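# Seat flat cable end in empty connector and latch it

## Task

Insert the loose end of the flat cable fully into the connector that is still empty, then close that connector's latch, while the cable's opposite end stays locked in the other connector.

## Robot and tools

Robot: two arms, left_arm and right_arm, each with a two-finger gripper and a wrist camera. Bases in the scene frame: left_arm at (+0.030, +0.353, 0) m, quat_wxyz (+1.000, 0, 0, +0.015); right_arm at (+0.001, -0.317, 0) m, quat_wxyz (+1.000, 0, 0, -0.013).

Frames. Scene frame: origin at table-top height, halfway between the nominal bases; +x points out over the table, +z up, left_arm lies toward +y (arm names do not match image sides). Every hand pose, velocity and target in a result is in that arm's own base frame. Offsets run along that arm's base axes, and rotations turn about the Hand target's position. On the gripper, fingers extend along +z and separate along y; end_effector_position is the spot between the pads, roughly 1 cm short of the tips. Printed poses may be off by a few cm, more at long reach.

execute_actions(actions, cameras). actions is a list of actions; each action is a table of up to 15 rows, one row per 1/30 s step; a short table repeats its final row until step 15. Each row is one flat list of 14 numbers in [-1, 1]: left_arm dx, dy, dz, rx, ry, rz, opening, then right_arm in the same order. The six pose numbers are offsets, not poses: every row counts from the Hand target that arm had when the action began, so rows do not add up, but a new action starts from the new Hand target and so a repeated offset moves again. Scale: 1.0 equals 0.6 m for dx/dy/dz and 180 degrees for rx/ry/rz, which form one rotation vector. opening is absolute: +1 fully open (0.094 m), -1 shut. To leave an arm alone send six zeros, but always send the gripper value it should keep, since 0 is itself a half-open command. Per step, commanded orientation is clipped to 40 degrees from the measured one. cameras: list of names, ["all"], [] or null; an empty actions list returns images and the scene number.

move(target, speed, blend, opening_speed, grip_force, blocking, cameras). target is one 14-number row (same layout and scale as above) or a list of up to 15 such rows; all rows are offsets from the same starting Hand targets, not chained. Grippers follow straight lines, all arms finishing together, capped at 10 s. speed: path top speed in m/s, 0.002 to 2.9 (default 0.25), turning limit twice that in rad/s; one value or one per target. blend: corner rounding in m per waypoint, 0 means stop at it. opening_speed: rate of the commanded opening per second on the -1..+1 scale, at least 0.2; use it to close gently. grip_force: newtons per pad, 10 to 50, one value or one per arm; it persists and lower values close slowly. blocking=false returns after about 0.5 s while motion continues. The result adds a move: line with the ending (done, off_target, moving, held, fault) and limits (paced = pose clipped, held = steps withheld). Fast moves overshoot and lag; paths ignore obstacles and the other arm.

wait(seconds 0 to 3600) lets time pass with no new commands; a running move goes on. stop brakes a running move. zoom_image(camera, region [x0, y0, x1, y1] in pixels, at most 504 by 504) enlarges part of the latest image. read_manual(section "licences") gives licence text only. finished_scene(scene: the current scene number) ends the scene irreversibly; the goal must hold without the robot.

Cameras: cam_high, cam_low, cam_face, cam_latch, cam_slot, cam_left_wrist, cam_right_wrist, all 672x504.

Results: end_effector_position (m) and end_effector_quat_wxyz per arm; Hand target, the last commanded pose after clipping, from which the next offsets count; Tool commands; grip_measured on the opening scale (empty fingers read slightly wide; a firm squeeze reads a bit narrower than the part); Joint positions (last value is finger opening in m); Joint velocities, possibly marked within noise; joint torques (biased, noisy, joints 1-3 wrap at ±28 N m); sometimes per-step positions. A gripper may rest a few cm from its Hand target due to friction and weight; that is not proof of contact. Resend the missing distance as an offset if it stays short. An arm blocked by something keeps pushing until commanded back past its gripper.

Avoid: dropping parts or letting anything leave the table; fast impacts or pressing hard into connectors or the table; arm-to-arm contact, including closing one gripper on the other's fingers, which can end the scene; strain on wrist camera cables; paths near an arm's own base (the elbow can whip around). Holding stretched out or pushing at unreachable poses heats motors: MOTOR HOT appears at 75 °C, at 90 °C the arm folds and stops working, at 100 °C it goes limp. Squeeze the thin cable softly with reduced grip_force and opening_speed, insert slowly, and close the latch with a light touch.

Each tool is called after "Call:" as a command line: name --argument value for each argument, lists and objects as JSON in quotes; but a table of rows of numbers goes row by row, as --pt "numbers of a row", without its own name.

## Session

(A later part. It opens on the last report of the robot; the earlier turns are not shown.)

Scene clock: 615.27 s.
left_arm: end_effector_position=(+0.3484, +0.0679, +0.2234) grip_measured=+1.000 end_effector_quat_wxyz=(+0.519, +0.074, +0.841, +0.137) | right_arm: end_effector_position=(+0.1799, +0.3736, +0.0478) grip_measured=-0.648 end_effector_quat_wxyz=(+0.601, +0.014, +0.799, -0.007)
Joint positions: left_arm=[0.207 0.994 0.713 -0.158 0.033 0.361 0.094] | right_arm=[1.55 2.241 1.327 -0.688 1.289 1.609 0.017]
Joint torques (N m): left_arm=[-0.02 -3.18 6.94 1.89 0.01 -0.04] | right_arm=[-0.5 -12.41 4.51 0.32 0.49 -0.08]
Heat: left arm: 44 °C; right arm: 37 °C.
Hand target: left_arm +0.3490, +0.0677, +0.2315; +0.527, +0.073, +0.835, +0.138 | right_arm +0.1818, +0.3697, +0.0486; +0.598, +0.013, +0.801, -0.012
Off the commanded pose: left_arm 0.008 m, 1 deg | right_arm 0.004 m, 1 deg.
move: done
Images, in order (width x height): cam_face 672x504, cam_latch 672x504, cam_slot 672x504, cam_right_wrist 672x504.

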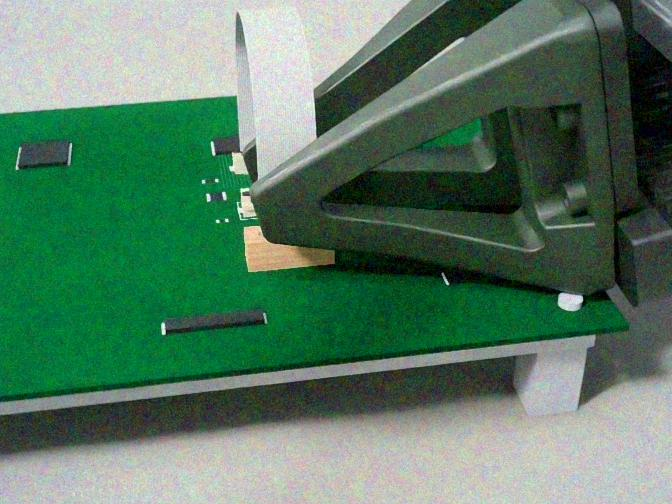

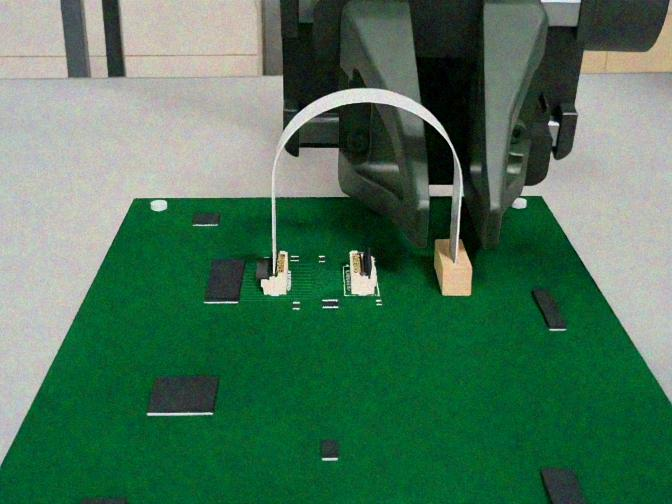

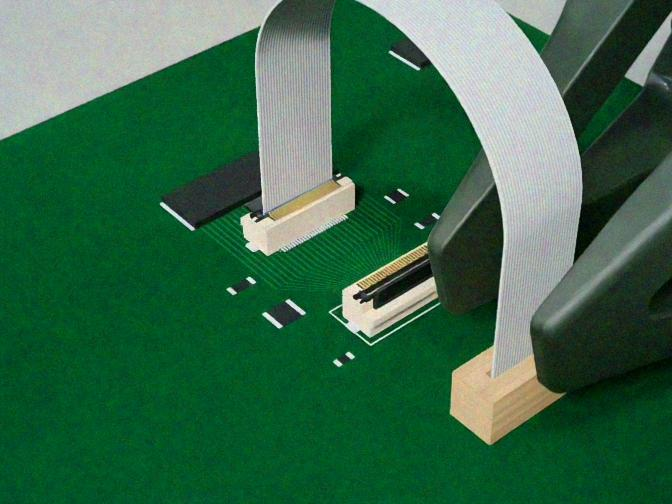

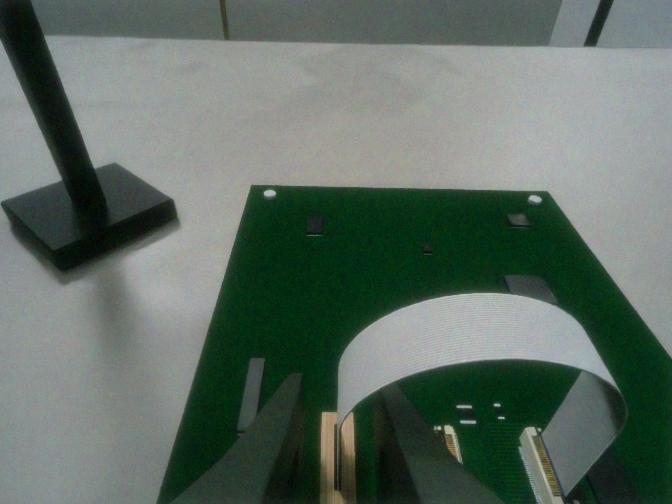

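Call:
move --target '[0,0,0,0,0,0,1,0,0,0,0,0,0,-1]' --speed 0.03 --opening_speed 0.25 --grip_force '[50, 20]' --cameras '["cam_latch","cam_face","cam_slot","cam_right_wrist"]'

Scene clock: 636.67 s.
left_arm: end_effector_position=(+0.3484, +0.0679, +0.2234) grip_measured=+1.000 end_effector_quat_wxyz=(+0.519, +0.074, +0.841, +0.137) | right_arm: end_effector_position=(+0.1795, +0.3745, +0.0463) grip_measured=-0.986 end_effector_quat_wxyz=(+0.597, +0.014, +0.802, -0.006)
Joint positions: left_arm=[0.207 0.994 0.713 -0.158 0.033 0.361 0.094] | right_arm=[1.55 2.241 1.327 -0.681 1.28 1.602 0.001]
Joint torques (N m): left_arm=[-0.01 -3.15 6.93 1.89 0.02 -0.04] | right_arm=[-0.49 -12.56 4.45 0.26 0.58 -0.02]
Heat: left arm: 44 °C; right arm: 37 °C.
Hand target: left_arm +0.3490, +0.0677, +0.2315; +0.527, +0.073, +0.835, +0.138 | right_arm +0.1818, +0.3697, +0.0486; +0.598, +0.013, +0.801, -0.012
Off the commanded pose: left_arm 0.008 m, 1 deg | right_arm 0.006 m, 1 deg.
grip_force (N): 50, 20
move: done
Images, in order (width x height): cam_face 672x504, cam_latch 672x504, cam_slot 672x504, cam_right_wrist 672x504.

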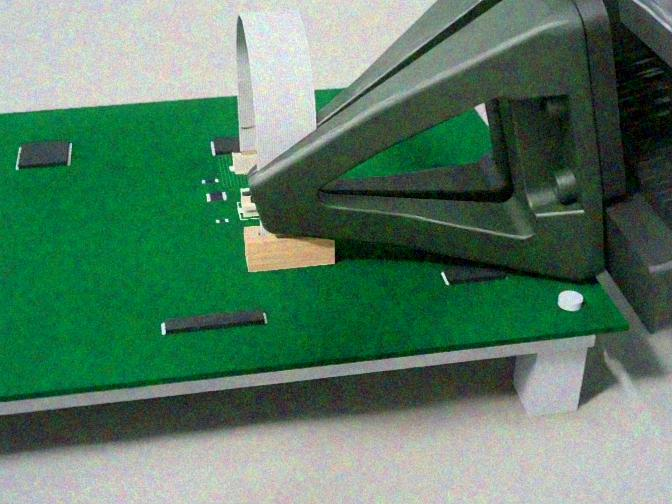

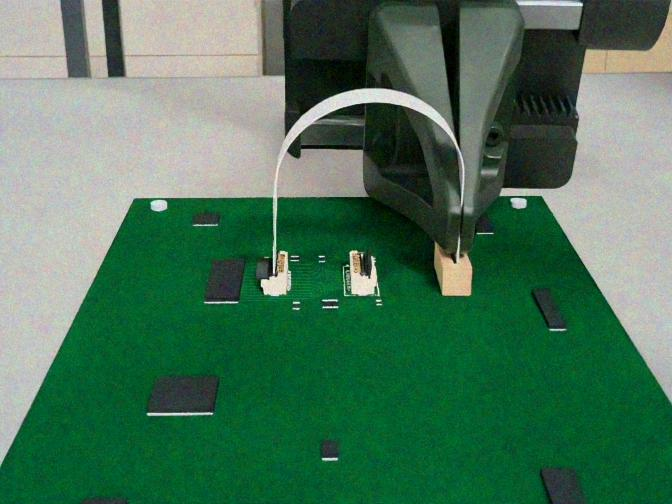

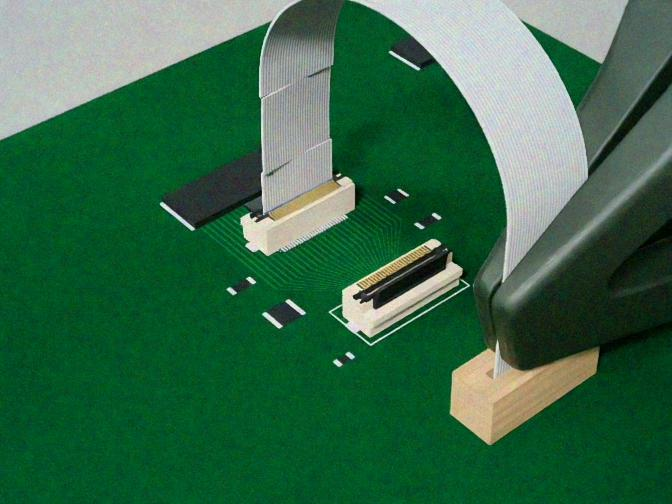

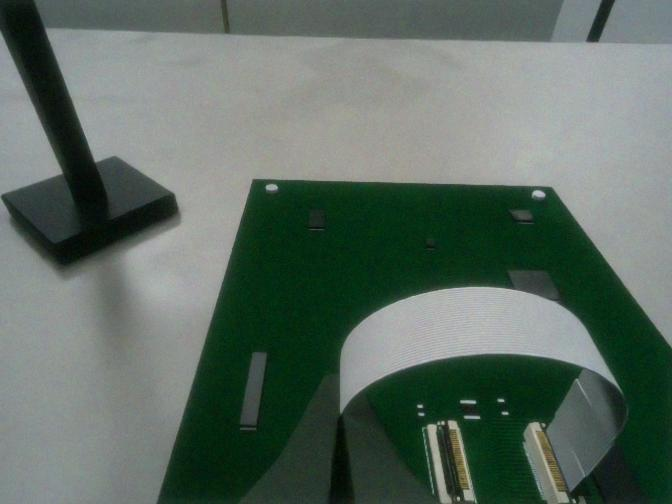

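Call:
move --target '[0,0,0,0,0,0,1,0,0.002,0.03,0,0,0,-1]' --speed 0.03 --cameras '["cam_latch","cam_face","cam_slot","cam_right_wrist"]'

Scene clock: 647.60 s.
left_arm: end_effector_position=(+0.3484, +0.0679, +0.2234) grip_measured=+1.000 end_effector_quat_wxyz=(+0.519, +0.074, +0.841, +0.137) | right_arm: end_effector_position=(+0.1788, +0.3719, +0.0524) grip_measured=-0.986 end_effector_quat_wxyz=(+0.592, +0.009, +0.806, -0.012)
Joint positions: left_arm=[0.207 0.994 0.713 -0.158 0.033 0.361 0.094] | right_arm=[1.55 2.218 1.327 -0.714 1.268 1.597 0.001]
Joint torques (N m): left_arm=[-0.03 -3.15 6.94 1.89 0.02 -0.04] | right_arm=[-0.44 -13.78 6.53 0.09 0.66 -0.02]
Heat: left arm: 44 °C; right arm: 37 °C.
Hand target: left_arm +0.3490, +0.0677, +0.2315; +0.527, +0.073, +0.835, +0.138 | right_arm +0.1818, +0.3709, +0.0666; +0.598, +0.013, +0.801, -0.012
Off the commanded pose: left_arm 0.008 m, 1 deg | right_arm 0.014 m, 1 deg.
grip_force (N): 50, 20
move: off_target (right_arm)
Images, in order (width x height): cam_face 672x504, cam_latch 672x504, cam_slot 672x504, cam_right_wrist 672x504.

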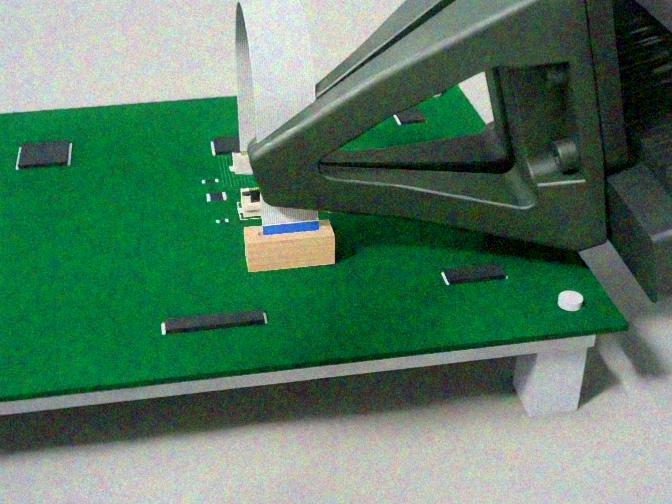

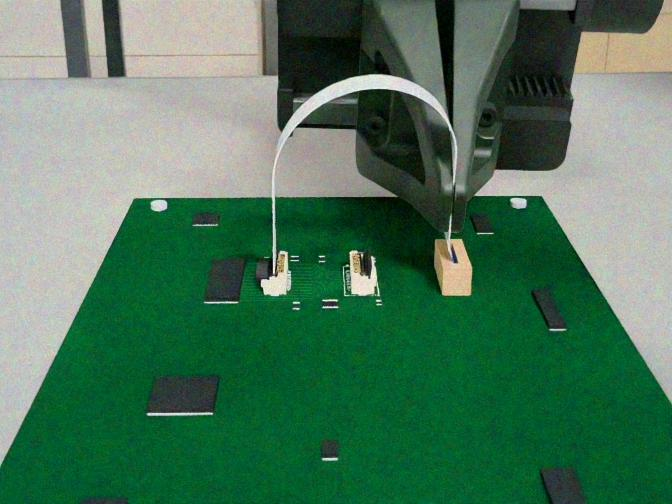

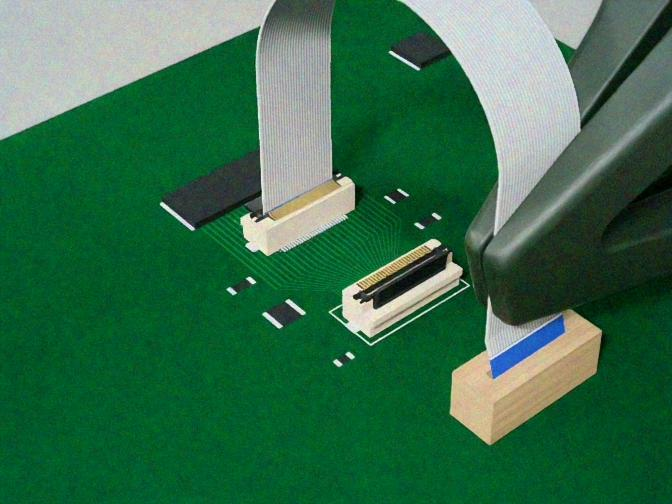

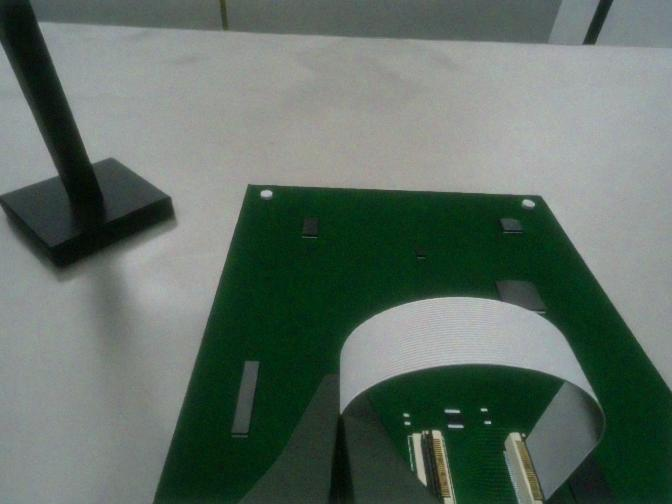

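Call:
move --target '[0,0,0,0,0,0,1,0,0.004,0.012,0,0,0,-1]' --speed 0.03 --cameras '["cam_latch","cam_face","cam_slot","cam_right_wrist"]'

Scene clock: 654.77 s.
left_arm: end_effector_position=(+0.3484, +0.0679, +0.2234) grip_measured=+1.000 end_effector_quat_wxyz=(+0.519, +0.074, +0.841, +0.137) | right_arm: end_effector_position=(+0.1787, +0.3671, +0.0565) grip_measured=-0.986 end_effector_quat_wxyz=(+0.592, -0.002, +0.806, -0.026)
Joint positions: left_arm=[0.207 0.994 0.713 -0.158 0.033 0.361 0.094] | right_arm=[1.55 2.208 1.327 -0.758 1.268 1.595 0.001]
Joint torques (N m): left_arm=[-0.02 -3.15 6.93 1.89 0.02 -0.04] | right_arm=[-0.44 -13.59 8.42 0.14 0.71 0.04]
Heat: left arm: 44 °C; right arm: 38 °C.
Hand target: left_arm +0.3490, +0.0677, +0.2315; +0.527, +0.073, +0.835, +0.138 | right_arm +0.1818, +0.3733, +0.0739; +0.598, +0.013, +0.801, -0.012
Off the commanded pose: left_arm 0.008 m, 1 deg | right_arm 0.019 m, 3 deg.
grip_force (N): 50, 20
move: off_target (right_arm)
Images, in order (width x height): cam_face 672x504, cam_latch 672x504, cam_slot 672x504, cam_right_wrist 672x504.

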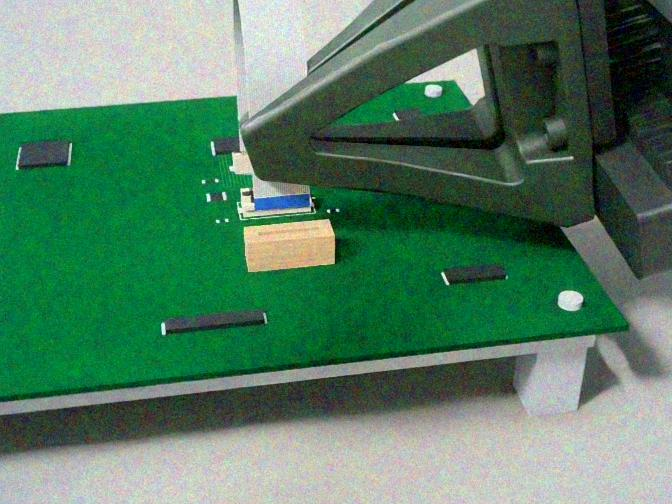

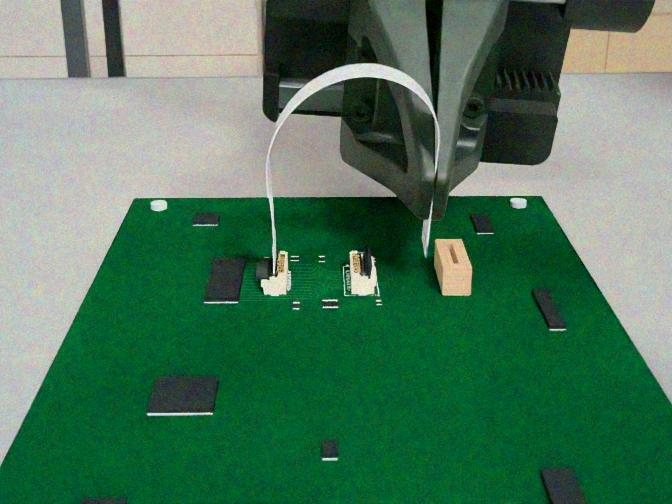

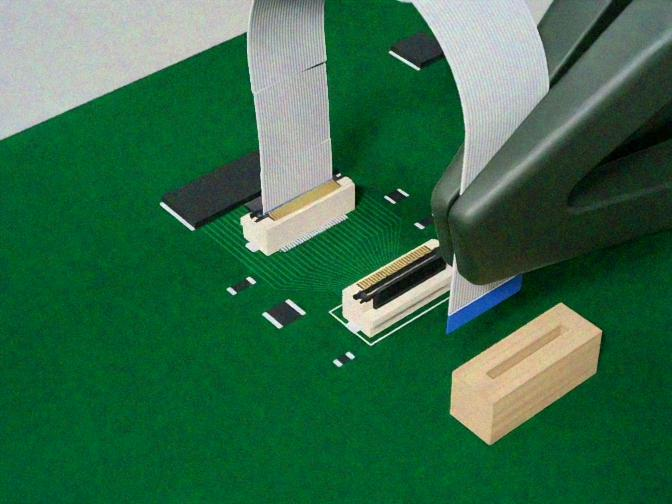

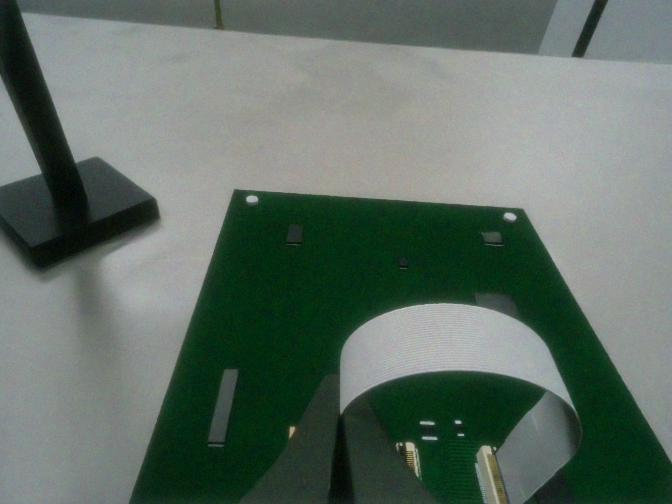

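Call:
zoom_image --camera "cam_slot" --region '[320, 180, 620, 400]'

Call:
zoom_image --camera "cam_latch" --region '[250, 60, 490, 300]'

Call:
zoom_image --camera "cam_face" --region '[200, 0, 400, 280]'

Scaled by 1.680 from the camera's image (finer frame: 960x720).

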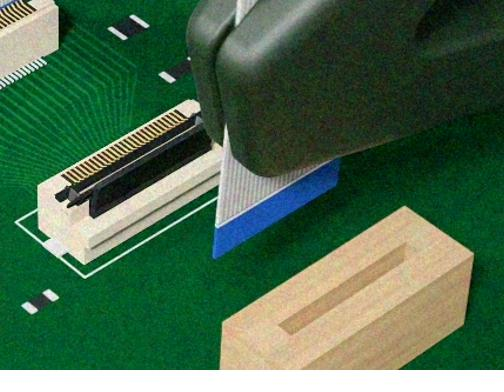

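Scaled by 2.100 from the camera's image (finer frame: 960x720).

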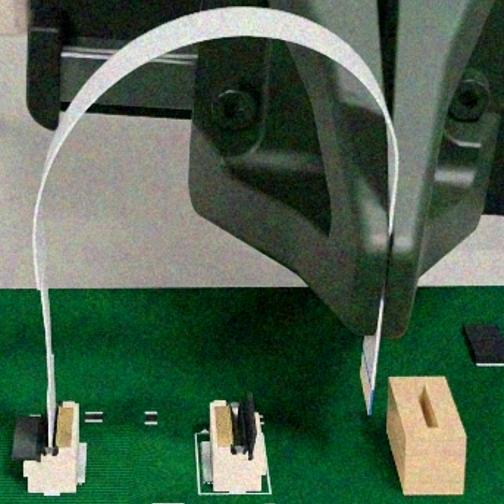

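Scaled by 1.800 from the camera's image (finer frame: 960x720).

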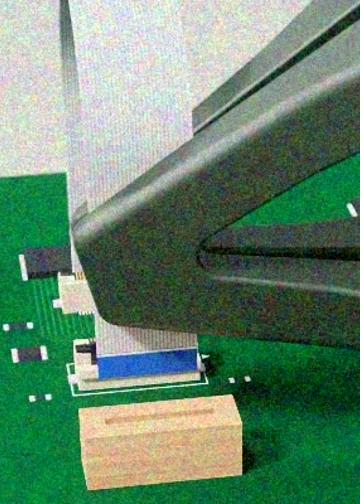

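Call:
move --target '[0,0,0,0,0,0,1,0,0,0.015,0,0,0,-1]' --speed 0.03

Scene clock: 690.30 s.
left_arm: end_effector_position=(+0.3484, +0.0679, +0.2234) grip_measured=+1.000 end_effector_quat_wxyz=(+0.519, +0.074, +0.841, +0.137) | right_arm: end_effector_position=(+0.1787, +0.3683, +0.0661) grip_measured=-0.986 end_effector_quat_wxyz=(+0.592, -0.001, +0.806, -0.025)
Joint positions: left_arm=[0.207 0.994 0.713 -0.158 0.033 0.361 0.094] | right_arm=[1.55 2.189 1.342 -0.788 1.268 1.595 0.001]
Joint velocities: left_arm=[within noise] | right_arm=[-0.012 -0.007 -0.012 -0.037 -0.154 -0.022 0]
Joint torques (N m): left_arm=[-0.01 -3.14 6.94 1.88 0.02 -0.04] | right_arm=[-0.53 -13.48 8.25 0.13 0.68 0.02]
Heat: left arm: 44 °C; right arm: 38 °C.
Hand target: left_arm +0.3490, +0.0677, +0.2315; +0.527, +0.073, +0.835, +0.138 | right_arm +0.1818, +0.3733, +0.0828; +0.598, +0.013, +0.801, -0.012
Off the commanded pose: left_arm 0.008 m, 1 deg | right_arm 0.018 m, 2 deg.
grip_force (N): 50, 20
move: off_target (right_arm)

Call:
move --target '[0,0,0,0,0,0,1,-0.002,-0.038,0,0,0,0,-1]' --speed 0.04 --cameras '["cam_latch","cam_face","cam_slot","cam_right_wrist"]'

Scene clock: 703.40 s.
left_arm: end_effector_position=(+0.3484, +0.0679, +0.2234) grip_measured=+1.000 end_effector_quat_wxyz=(+0.519, +0.074, +0.841, +0.137) | right_arm: end_effector_position=(+0.1784, +0.3538, +0.0747) grip_measured=-0.986 end_effector_quat_wxyz=(+0.592, +0.002, +0.806, -0.022)
Joint positions: left_arm=[0.207 0.994 0.713 -0.158 0.033 0.361 0.094] | right_arm=[1.55 2.124 1.272 -0.781 1.268 1.602 0.001]
Joint torques (N m): left_arm=[-0.01 -3.15 6.91 1.9 0.02 -0.04] | right_arm=[-0.39 -13.09 4.08 0.42 0.68 0.05]
Heat: left arm: 44 °C; right arm: 39 °C.
Hand target: left_arm +0.3490, +0.0677, +0.2315; +0.527, +0.073, +0.835, +0.138 | right_arm +0.1806, +0.3506, +0.0829; +0.598, +0.013, +0.801, -0.012
Off the commanded pose: left_arm 0.008 m, 1 deg | right_arm 0.009 m, 2 deg.
grip_force (N): 50, 20
move: done
Images, in order (width x height): cam_face 672x504, cam_latch 672x504, cam_slot 672x504, cam_right_wrist 672x504.

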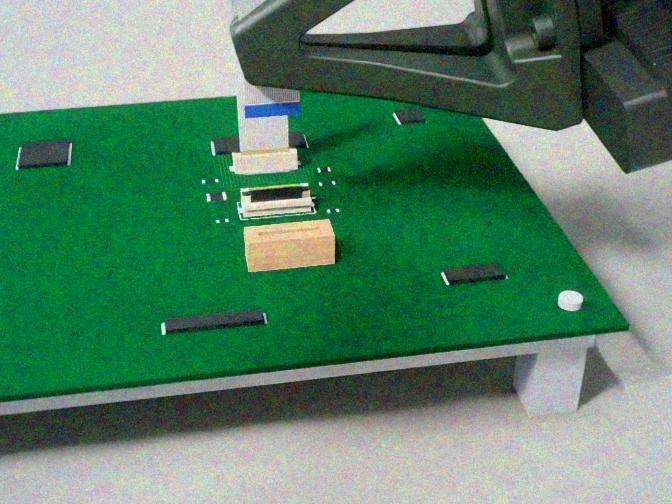

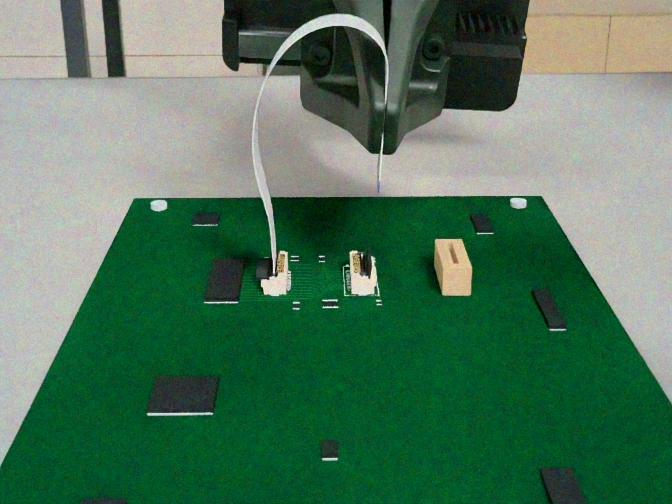

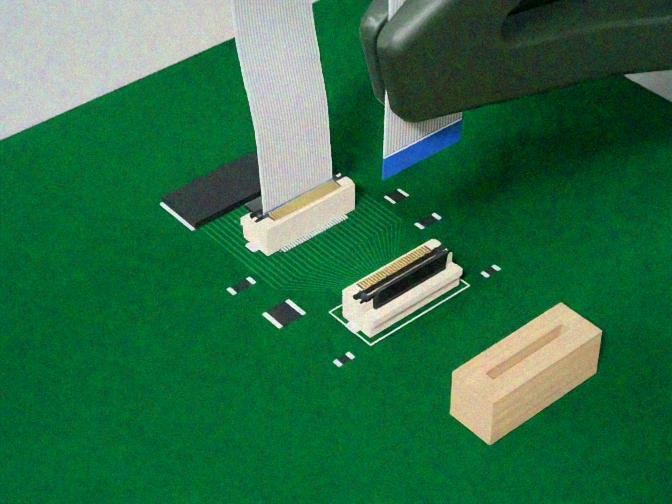

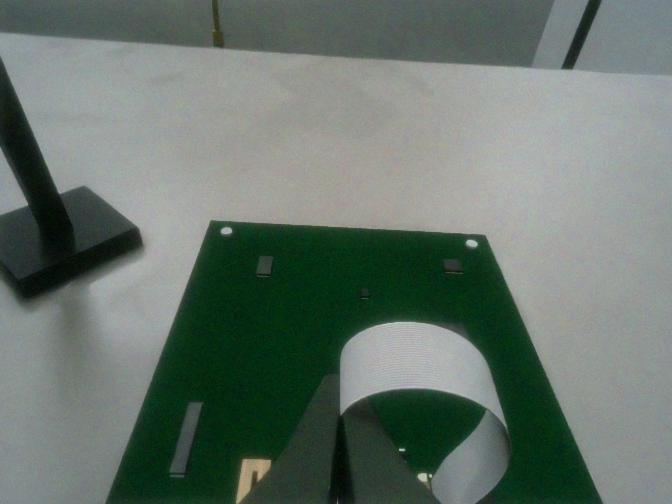

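Call:
move --target '[0,0,0,0,0,0,1,0,-0.0043,-0.0383,0.0194,0,0.0044,-1]' --speed 0.04 --cameras '["cam_latch","cam_face","cam_slot","cam_right_wrist"]'

Scene clock: 761.30 s.
left_arm: end_effector_position=(+0.3484, +0.0679, +0.2234) grip_measured=+1.000 end_effector_quat_wxyz=(+0.519, +0.074, +0.841, +0.137) | right_arm: end_effector_position=(+0.1784, +0.3517, +0.0537) grip_measured=-0.986 end_effector_quat_wxyz=(+0.592, +0.021, +0.805, +0.013)
Joint positions: left_arm=[0.207 0.994 0.713 -0.158 0.033 0.361 0.094] | right_arm=[1.55 2.124 1.167 -0.561 1.268 1.564 0.001]
Joint torques (N m): left_arm=[-0.02 -3.17 6.91 1.89 0.02 -0.04] | right_arm=[-0.35 -12.29 3.85 0.56 0.66 -0.05]
Heat: left arm: 44 °C; right arm: 38 °C.
Hand target: left_arm +0.3490, +0.0677, +0.2315; +0.527, +0.073, +0.835, +0.138 | right_arm +0.1806, +0.3479, +0.0599; +0.597, +0.026, +0.801, +0.017
Off the commanded pose: left_arm 0.008 m, 1 deg | right_arm 0.008 m, 1 deg.
grip_force (N): 50, 20
move: done
Images, in order (width x height): cam_face 672x504, cam_latch 672x504, cam_slot 672x504, cam_right_wrist 672x504.

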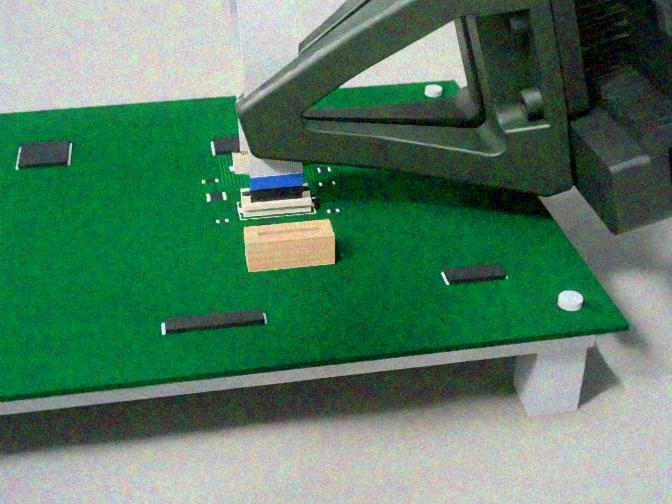

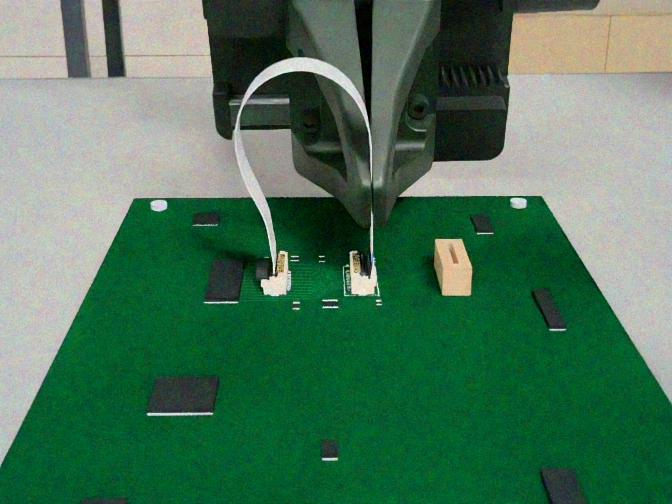

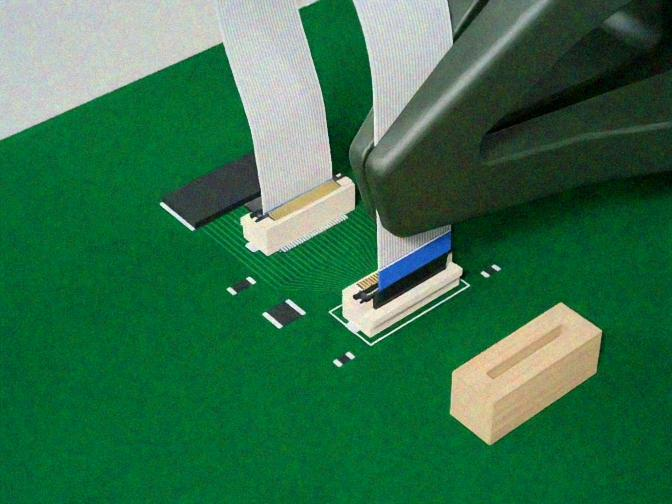

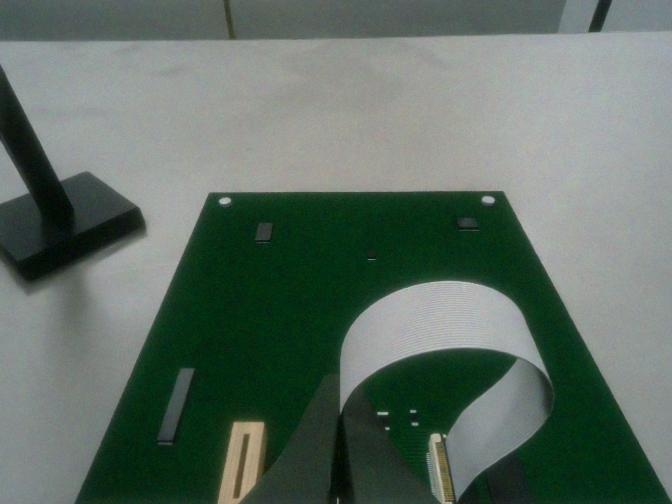

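Call:
zoom_image --camera "cam_latch" --region '[330, 200, 410, 310]'

Call:
zoom_image --camera "cam_slot" --region '[320, 200, 480, 340]'

Call:
zoom_image --camera "cam_face" --region '[210, 140, 350, 240]'

Scaled by 4.582 from the camera's image (finer frame: 960x720).

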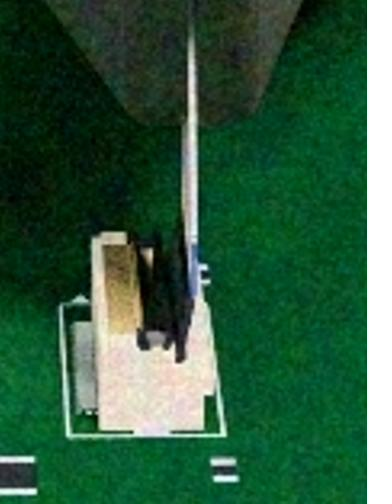

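Scaled by 3.150 from the camera's image (finer frame: 960x720).

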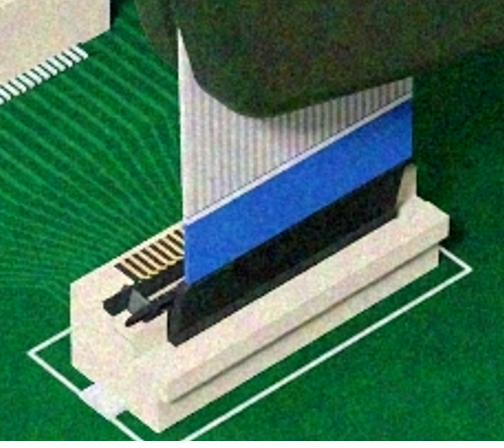

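Scaled by 3.600 from the camera's image (finer frame: 960x720).

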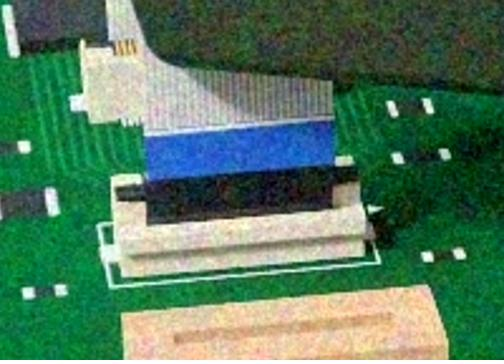

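Call:
move --pt "0 0 0 0 0 0 1 0 0 0.018 0 0 0 -1" --pt "0 0 0 0 0 0 1 0 -0.006 0.018 0 0 0 -1" --speed 0.04 --cameras '["cam_latch","cam_slot"]'

Scene clock: 809.97 s.
left_arm: end_effector_position=(+0.3484, +0.0679, +0.2234) grip_measured=+1.000 end_effector_quat_wxyz=(+0.519, +0.074, +0.841, +0.137) | right_arm: end_effector_position=(+0.1784, +0.3508, +0.0633) grip_measured=-0.986 end_effector_quat_wxyz=(+0.592, +0.025, +0.805, +0.020)
Joint positions: left_arm=[0.207 0.994 0.713 -0.158 0.033 0.361 0.094] | right_arm=[1.55 2.09 1.158 -0.564 1.268 1.558 0.001]
Joint torques (N m): left_arm=[-0.01 -3.18 6.93 1.89 0.02 -0.04] | right_arm=[-0.44 -12.77 4.04 0.36 0.64 -0.04]
Heat: left arm: 44 °C; right arm: 38 °C.
Hand target: left_arm +0.3490, +0.0677, +0.2315; +0.527, +0.073, +0.835, +0.138 | right_arm +0.1806, +0.3443, +0.0707; +0.597, +0.026, +0.801, +0.017
Off the commanded pose: left_arm 0.008 m, 1 deg | right_arm 0.010 m, 1 deg.
grip_force (N): 50, 20
move: done

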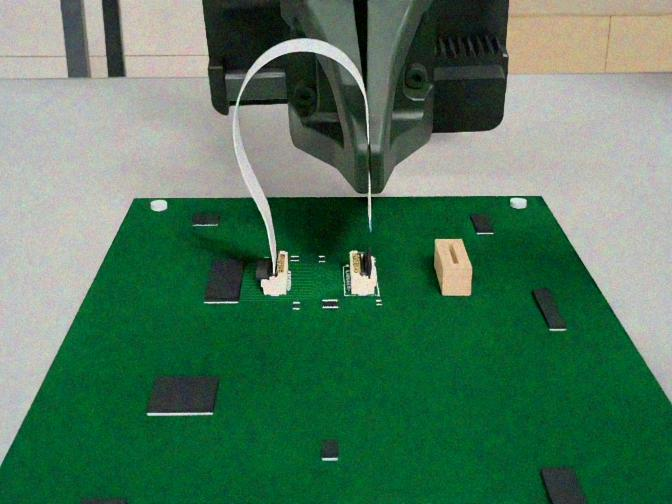

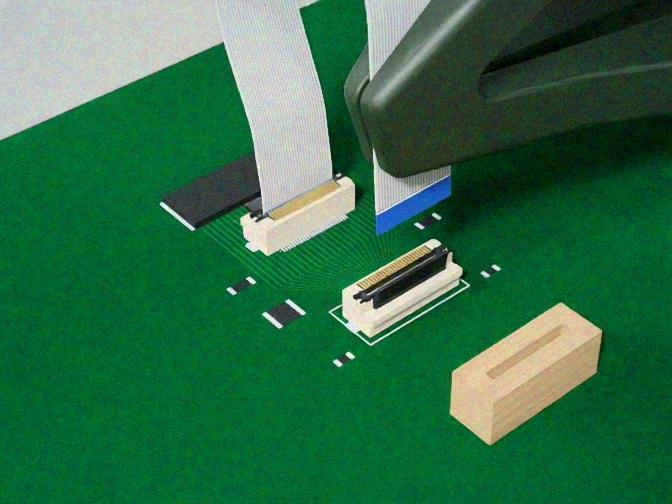

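Call:
move --target '[0,0,0,0,0,0,1,0,-0.003,-0.010,0,0,0,-1]' --speed 0.03 --cameras '["cam_latch","cam_slot"]'

Call:
zoom_image --camera "cam_latch" --region '[330, 200, 410, 310]'

Call:
zoom_image --camera "cam_slot" --region '[320, 200, 480, 340]'

Scene clock: 839.33 s.
left_arm: end_effector_position=(+0.3484, +0.0679, +0.2234) grip_measured=+1.000 end_effector_quat_wxyz=(+0.519, +0.074, +0.841, +0.137) | right_arm: end_effector_position=(+0.1783, +0.3468, +0.0603) grip_measured=-0.986 end_effector_quat_wxyz=(+0.592, +0.021, +0.805, +0.015)
Joint positions: left_arm=[0.207 0.994 0.713 -0.158 0.033 0.361 0.094] | right_arm=[1.55 2.09 1.144 -0.563 1.268 1.558 0.001]
Joint torques (N m): left_arm=[-0.01 -3.15 6.91 1.89 0.02 -0.04] | right_arm=[-0.5 -11.74 3.99 0.57 0.66 -0.01]
Heat: left arm: 44 °C; right arm: 38 °C.
Hand target: left_arm +0.3490, +0.0677, +0.2315; +0.527, +0.073, +0.835, +0.138 | right_arm +0.1806, +0.3425, +0.0647; +0.597, +0.026, +0.801, +0.017
Off the commanded pose: left_arm 0.008 m, 1 deg | right_arm 0.007 m, 1 deg.
grip_force (N): 50, 20
move: done

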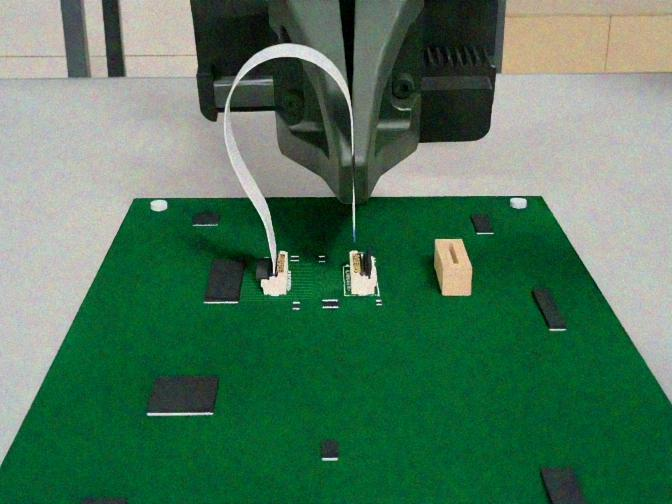

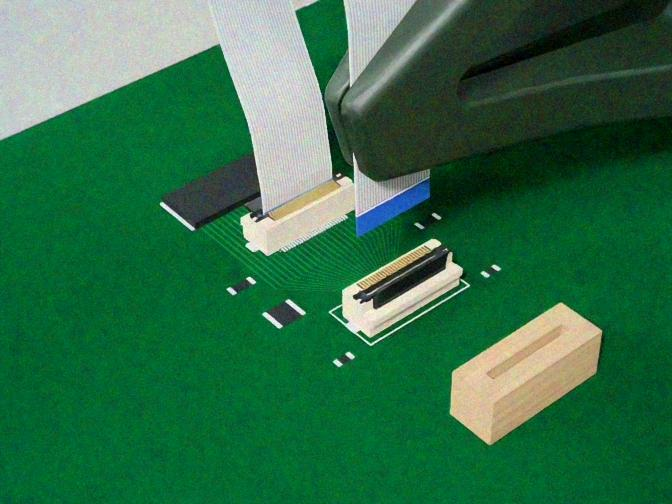

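Scaled by 4.582 from the camera's image (finer frame: 960x720).

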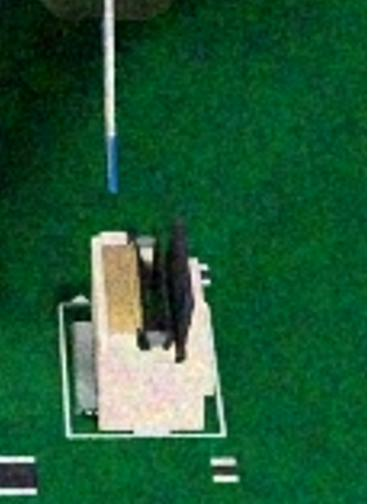

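Scaled by 3.150 from the camera's image (finer frame: 960x720).

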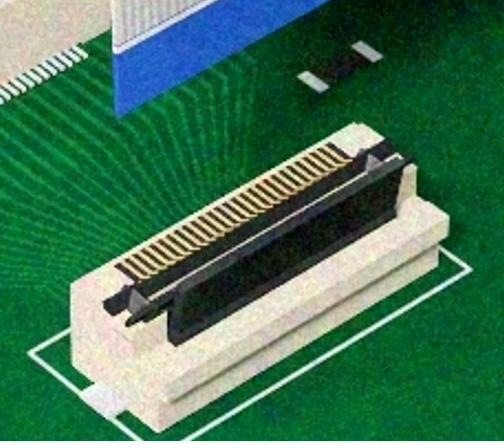

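Call:
move --target '[0,0,0,0,0,0,1,0,0.0067,-0.003,0,0,0,-1]' --speed 0.03

Scene clock: 859.10 s.
left_arm: end_effector_position=(+0.3484, +0.0679, +0.2234) grip_measured=+1.000 end_effector_quat_wxyz=(+0.519, +0.074, +0.841, +0.137) | right_arm: end_effector_position=(+0.1783, +0.3469, +0.0603) grip_measured=-0.986 end_effector_quat_wxyz=(+0.592, +0.022, +0.805, +0.015)
Joint positions: left_arm=[0.207 0.994 0.713 -0.158 0.033 0.361 0.094] | right_arm=[1.55 2.09 1.144 -0.561 1.268 1.558 0.001]
Joint torques (N m): left_arm=[-0.01 -3.17 6.93 1.89 0.02 -0.05] | right_arm=[-0.34 -10.18 5.45 0.61 0.69 0]
Heat: left arm: 44 °C; right arm: 38 °C.
Hand target: left_arm +0.3490, +0.0677, +0.2315; +0.527, +0.073, +0.835, +0.138 | right_arm +0.1806, +0.3466, +0.0629; +0.597, +0.026, +0.801, +0.017
Off the commanded pose: left_arm 0.008 m, 1 deg | right_arm 0.004 m, 1 deg.
grip_force (N): 50, 20
move: done

Call:
move --target '[0,0,0,0,0,0,1,0,0.004,0,0,0,0,-1]' --speed 0.03

Scene clock: 862.77 s.
left_arm: end_effector_position=(+0.3484, +0.0679, +0.2234) grip_measured=+1.000 end_effector_quat_wxyz=(+0.519, +0.074, +0.841, +0.137) | right_arm: end_effector_position=(+0.1783, +0.3469, +0.0603) grip_measured=-0.986 end_effector_quat_wxyz=(+0.592, +0.022, +0.805, +0.015)
Joint positions: left_arm=[0.207 0.994 0.713 -0.158 0.033 0.361 0.094] | right_arm=[1.55 2.09 1.144 -0.561 1.268 1.558 0.001]
Joint torques (N m): left_arm=[-0.01 -3.15 6.91 1.89 0.01 -0.04] | right_arm=[-0.39 -9.68 6.58 0.54 0.66 -0.03]
Heat: left arm: 44 °C; right arm: 38 °C.
Hand target: left_arm +0.3490, +0.0677, +0.2315; +0.527, +0.073, +0.835, +0.138 | right_arm +0.1806, +0.3490, +0.0629; +0.597, +0.026, +0.801, +0.017
Off the commanded pose: left_arm 0.008 m, 1 deg | right_arm 0.004 m, 1 deg.
grip_force (N): 50, 20
move: done

Call:
move --target '[0,0,0,0,0,0,1,0,0.0095,0,0,0,0,-1]' --speed 0.03

Scene clock: 876.23 s.
left_arm: end_effector_position=(+0.3484, +0.0679, +0.2234) grip_measured=+1.000 end_effector_quat_wxyz=(+0.519, +0.074, +0.841, +0.137) | right_arm: end_effector_position=(+0.1783, +0.3506, +0.0628) grip_measured=-0.986 end_effector_quat_wxyz=(+0.592, +0.025, +0.805, +0.020)
Joint positions: left_arm=[0.207 0.994 0.713 -0.158 0.033 0.361 0.094] | right_arm=[1.55 2.09 1.157 -0.561 1.267 1.557 0.001]
Joint torques (N m): left_arm=[-0.01 -3.15 6.93 1.89 0.01 -0.04] | right_arm=[-0.51 -8.35 8.1 0.43 0.69 -0.01]
Heat: left arm: 44 °C; right arm: 38 °C.
Hand target: left_arm +0.3490, +0.0677, +0.2315; +0.527, +0.073, +0.835, +0.138 | right_arm +0.1805, +0.3546, +0.0628; +0.597, +0.026, +0.802, +0.017
Off the commanded pose: left_arm 0.008 m, 1 deg | right_arm 0.005 m, 1 deg.
grip_force (N): 50, 20
move: done

Call:
move --target '[0,0,0,0,0,0,1,0,0,-0.010,0,0,0,-1]' --speed 0.03 --cameras '["cam_latch","cam_slot"]'

Call:
zoom_image --camera "cam_latch" --region '[330, 200, 410, 310]'

Call:
zoom_image --camera "cam_slot" --region '[320, 200, 480, 340]'

Scene clock: 893.17 s.
left_arm: end_effector_position=(+0.3484, +0.0679, +0.2234) grip_measured=+1.000 end_effector_quat_wxyz=(+0.519, +0.074, +0.841, +0.137) | right_arm: end_effector_position=(+0.1783, +0.3501, +0.0579) grip_measured=-0.986 end_effector_quat_wxyz=(+0.592, +0.021, +0.805, +0.015)
Joint positions: left_arm=[0.207 0.994 0.713 -0.158 0.033 0.361 0.094] | right_arm=[1.55 2.105 1.157 -0.559 1.267 1.556 0.001]
Joint torques (N m): left_arm=[-0.01 -3.17 6.94 1.89 0.01 -0.03] | right_arm=[-0.34 -8.32 7.5 0.56 0.68 0]
Heat: left arm: 44 °C; right arm: 38 °C.
Hand target: left_arm +0.3490, +0.0677, +0.2315; +0.527, +0.073, +0.835, +0.138 | right_arm +0.1805, +0.3546, +0.0569; +0.597, +0.026, +0.802, +0.017
Off the commanded pose: left_arm 0.008 m, 1 deg | right_arm 0.005 m, 1 deg.
grip_force (N): 50, 20
move: done

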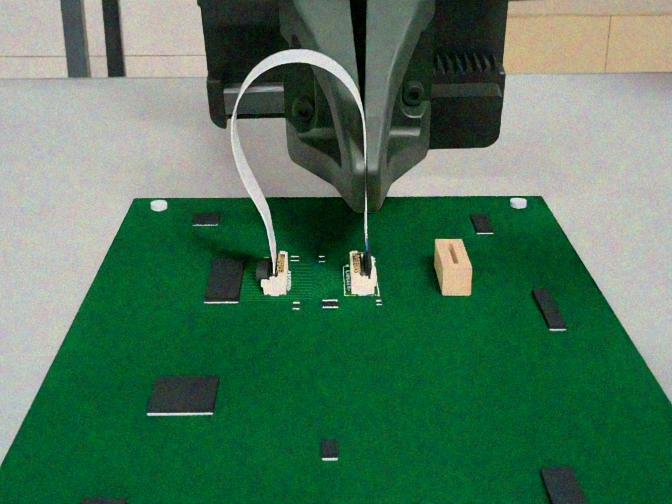

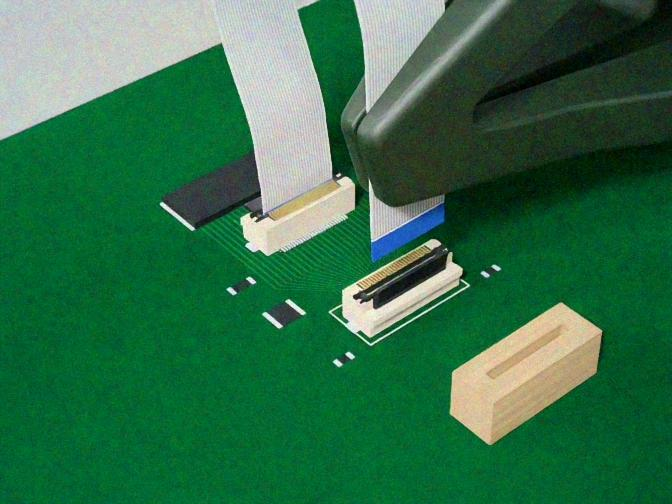

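Scaled by 4.582 from the camera's image (finer frame: 960x720).

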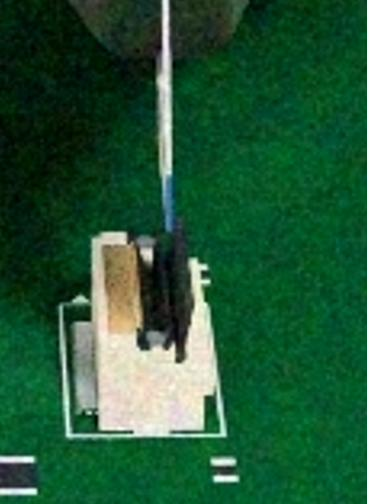

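Scaled by 3.150 from the camera's image (finer frame: 960x720).

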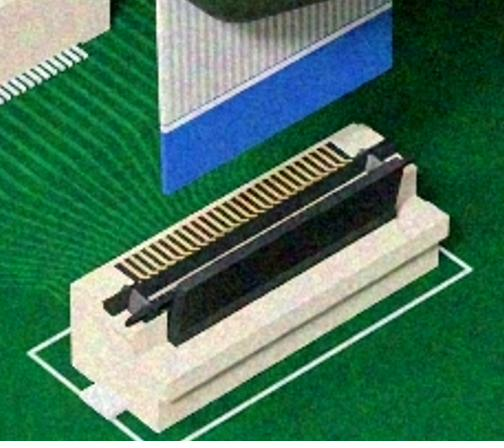

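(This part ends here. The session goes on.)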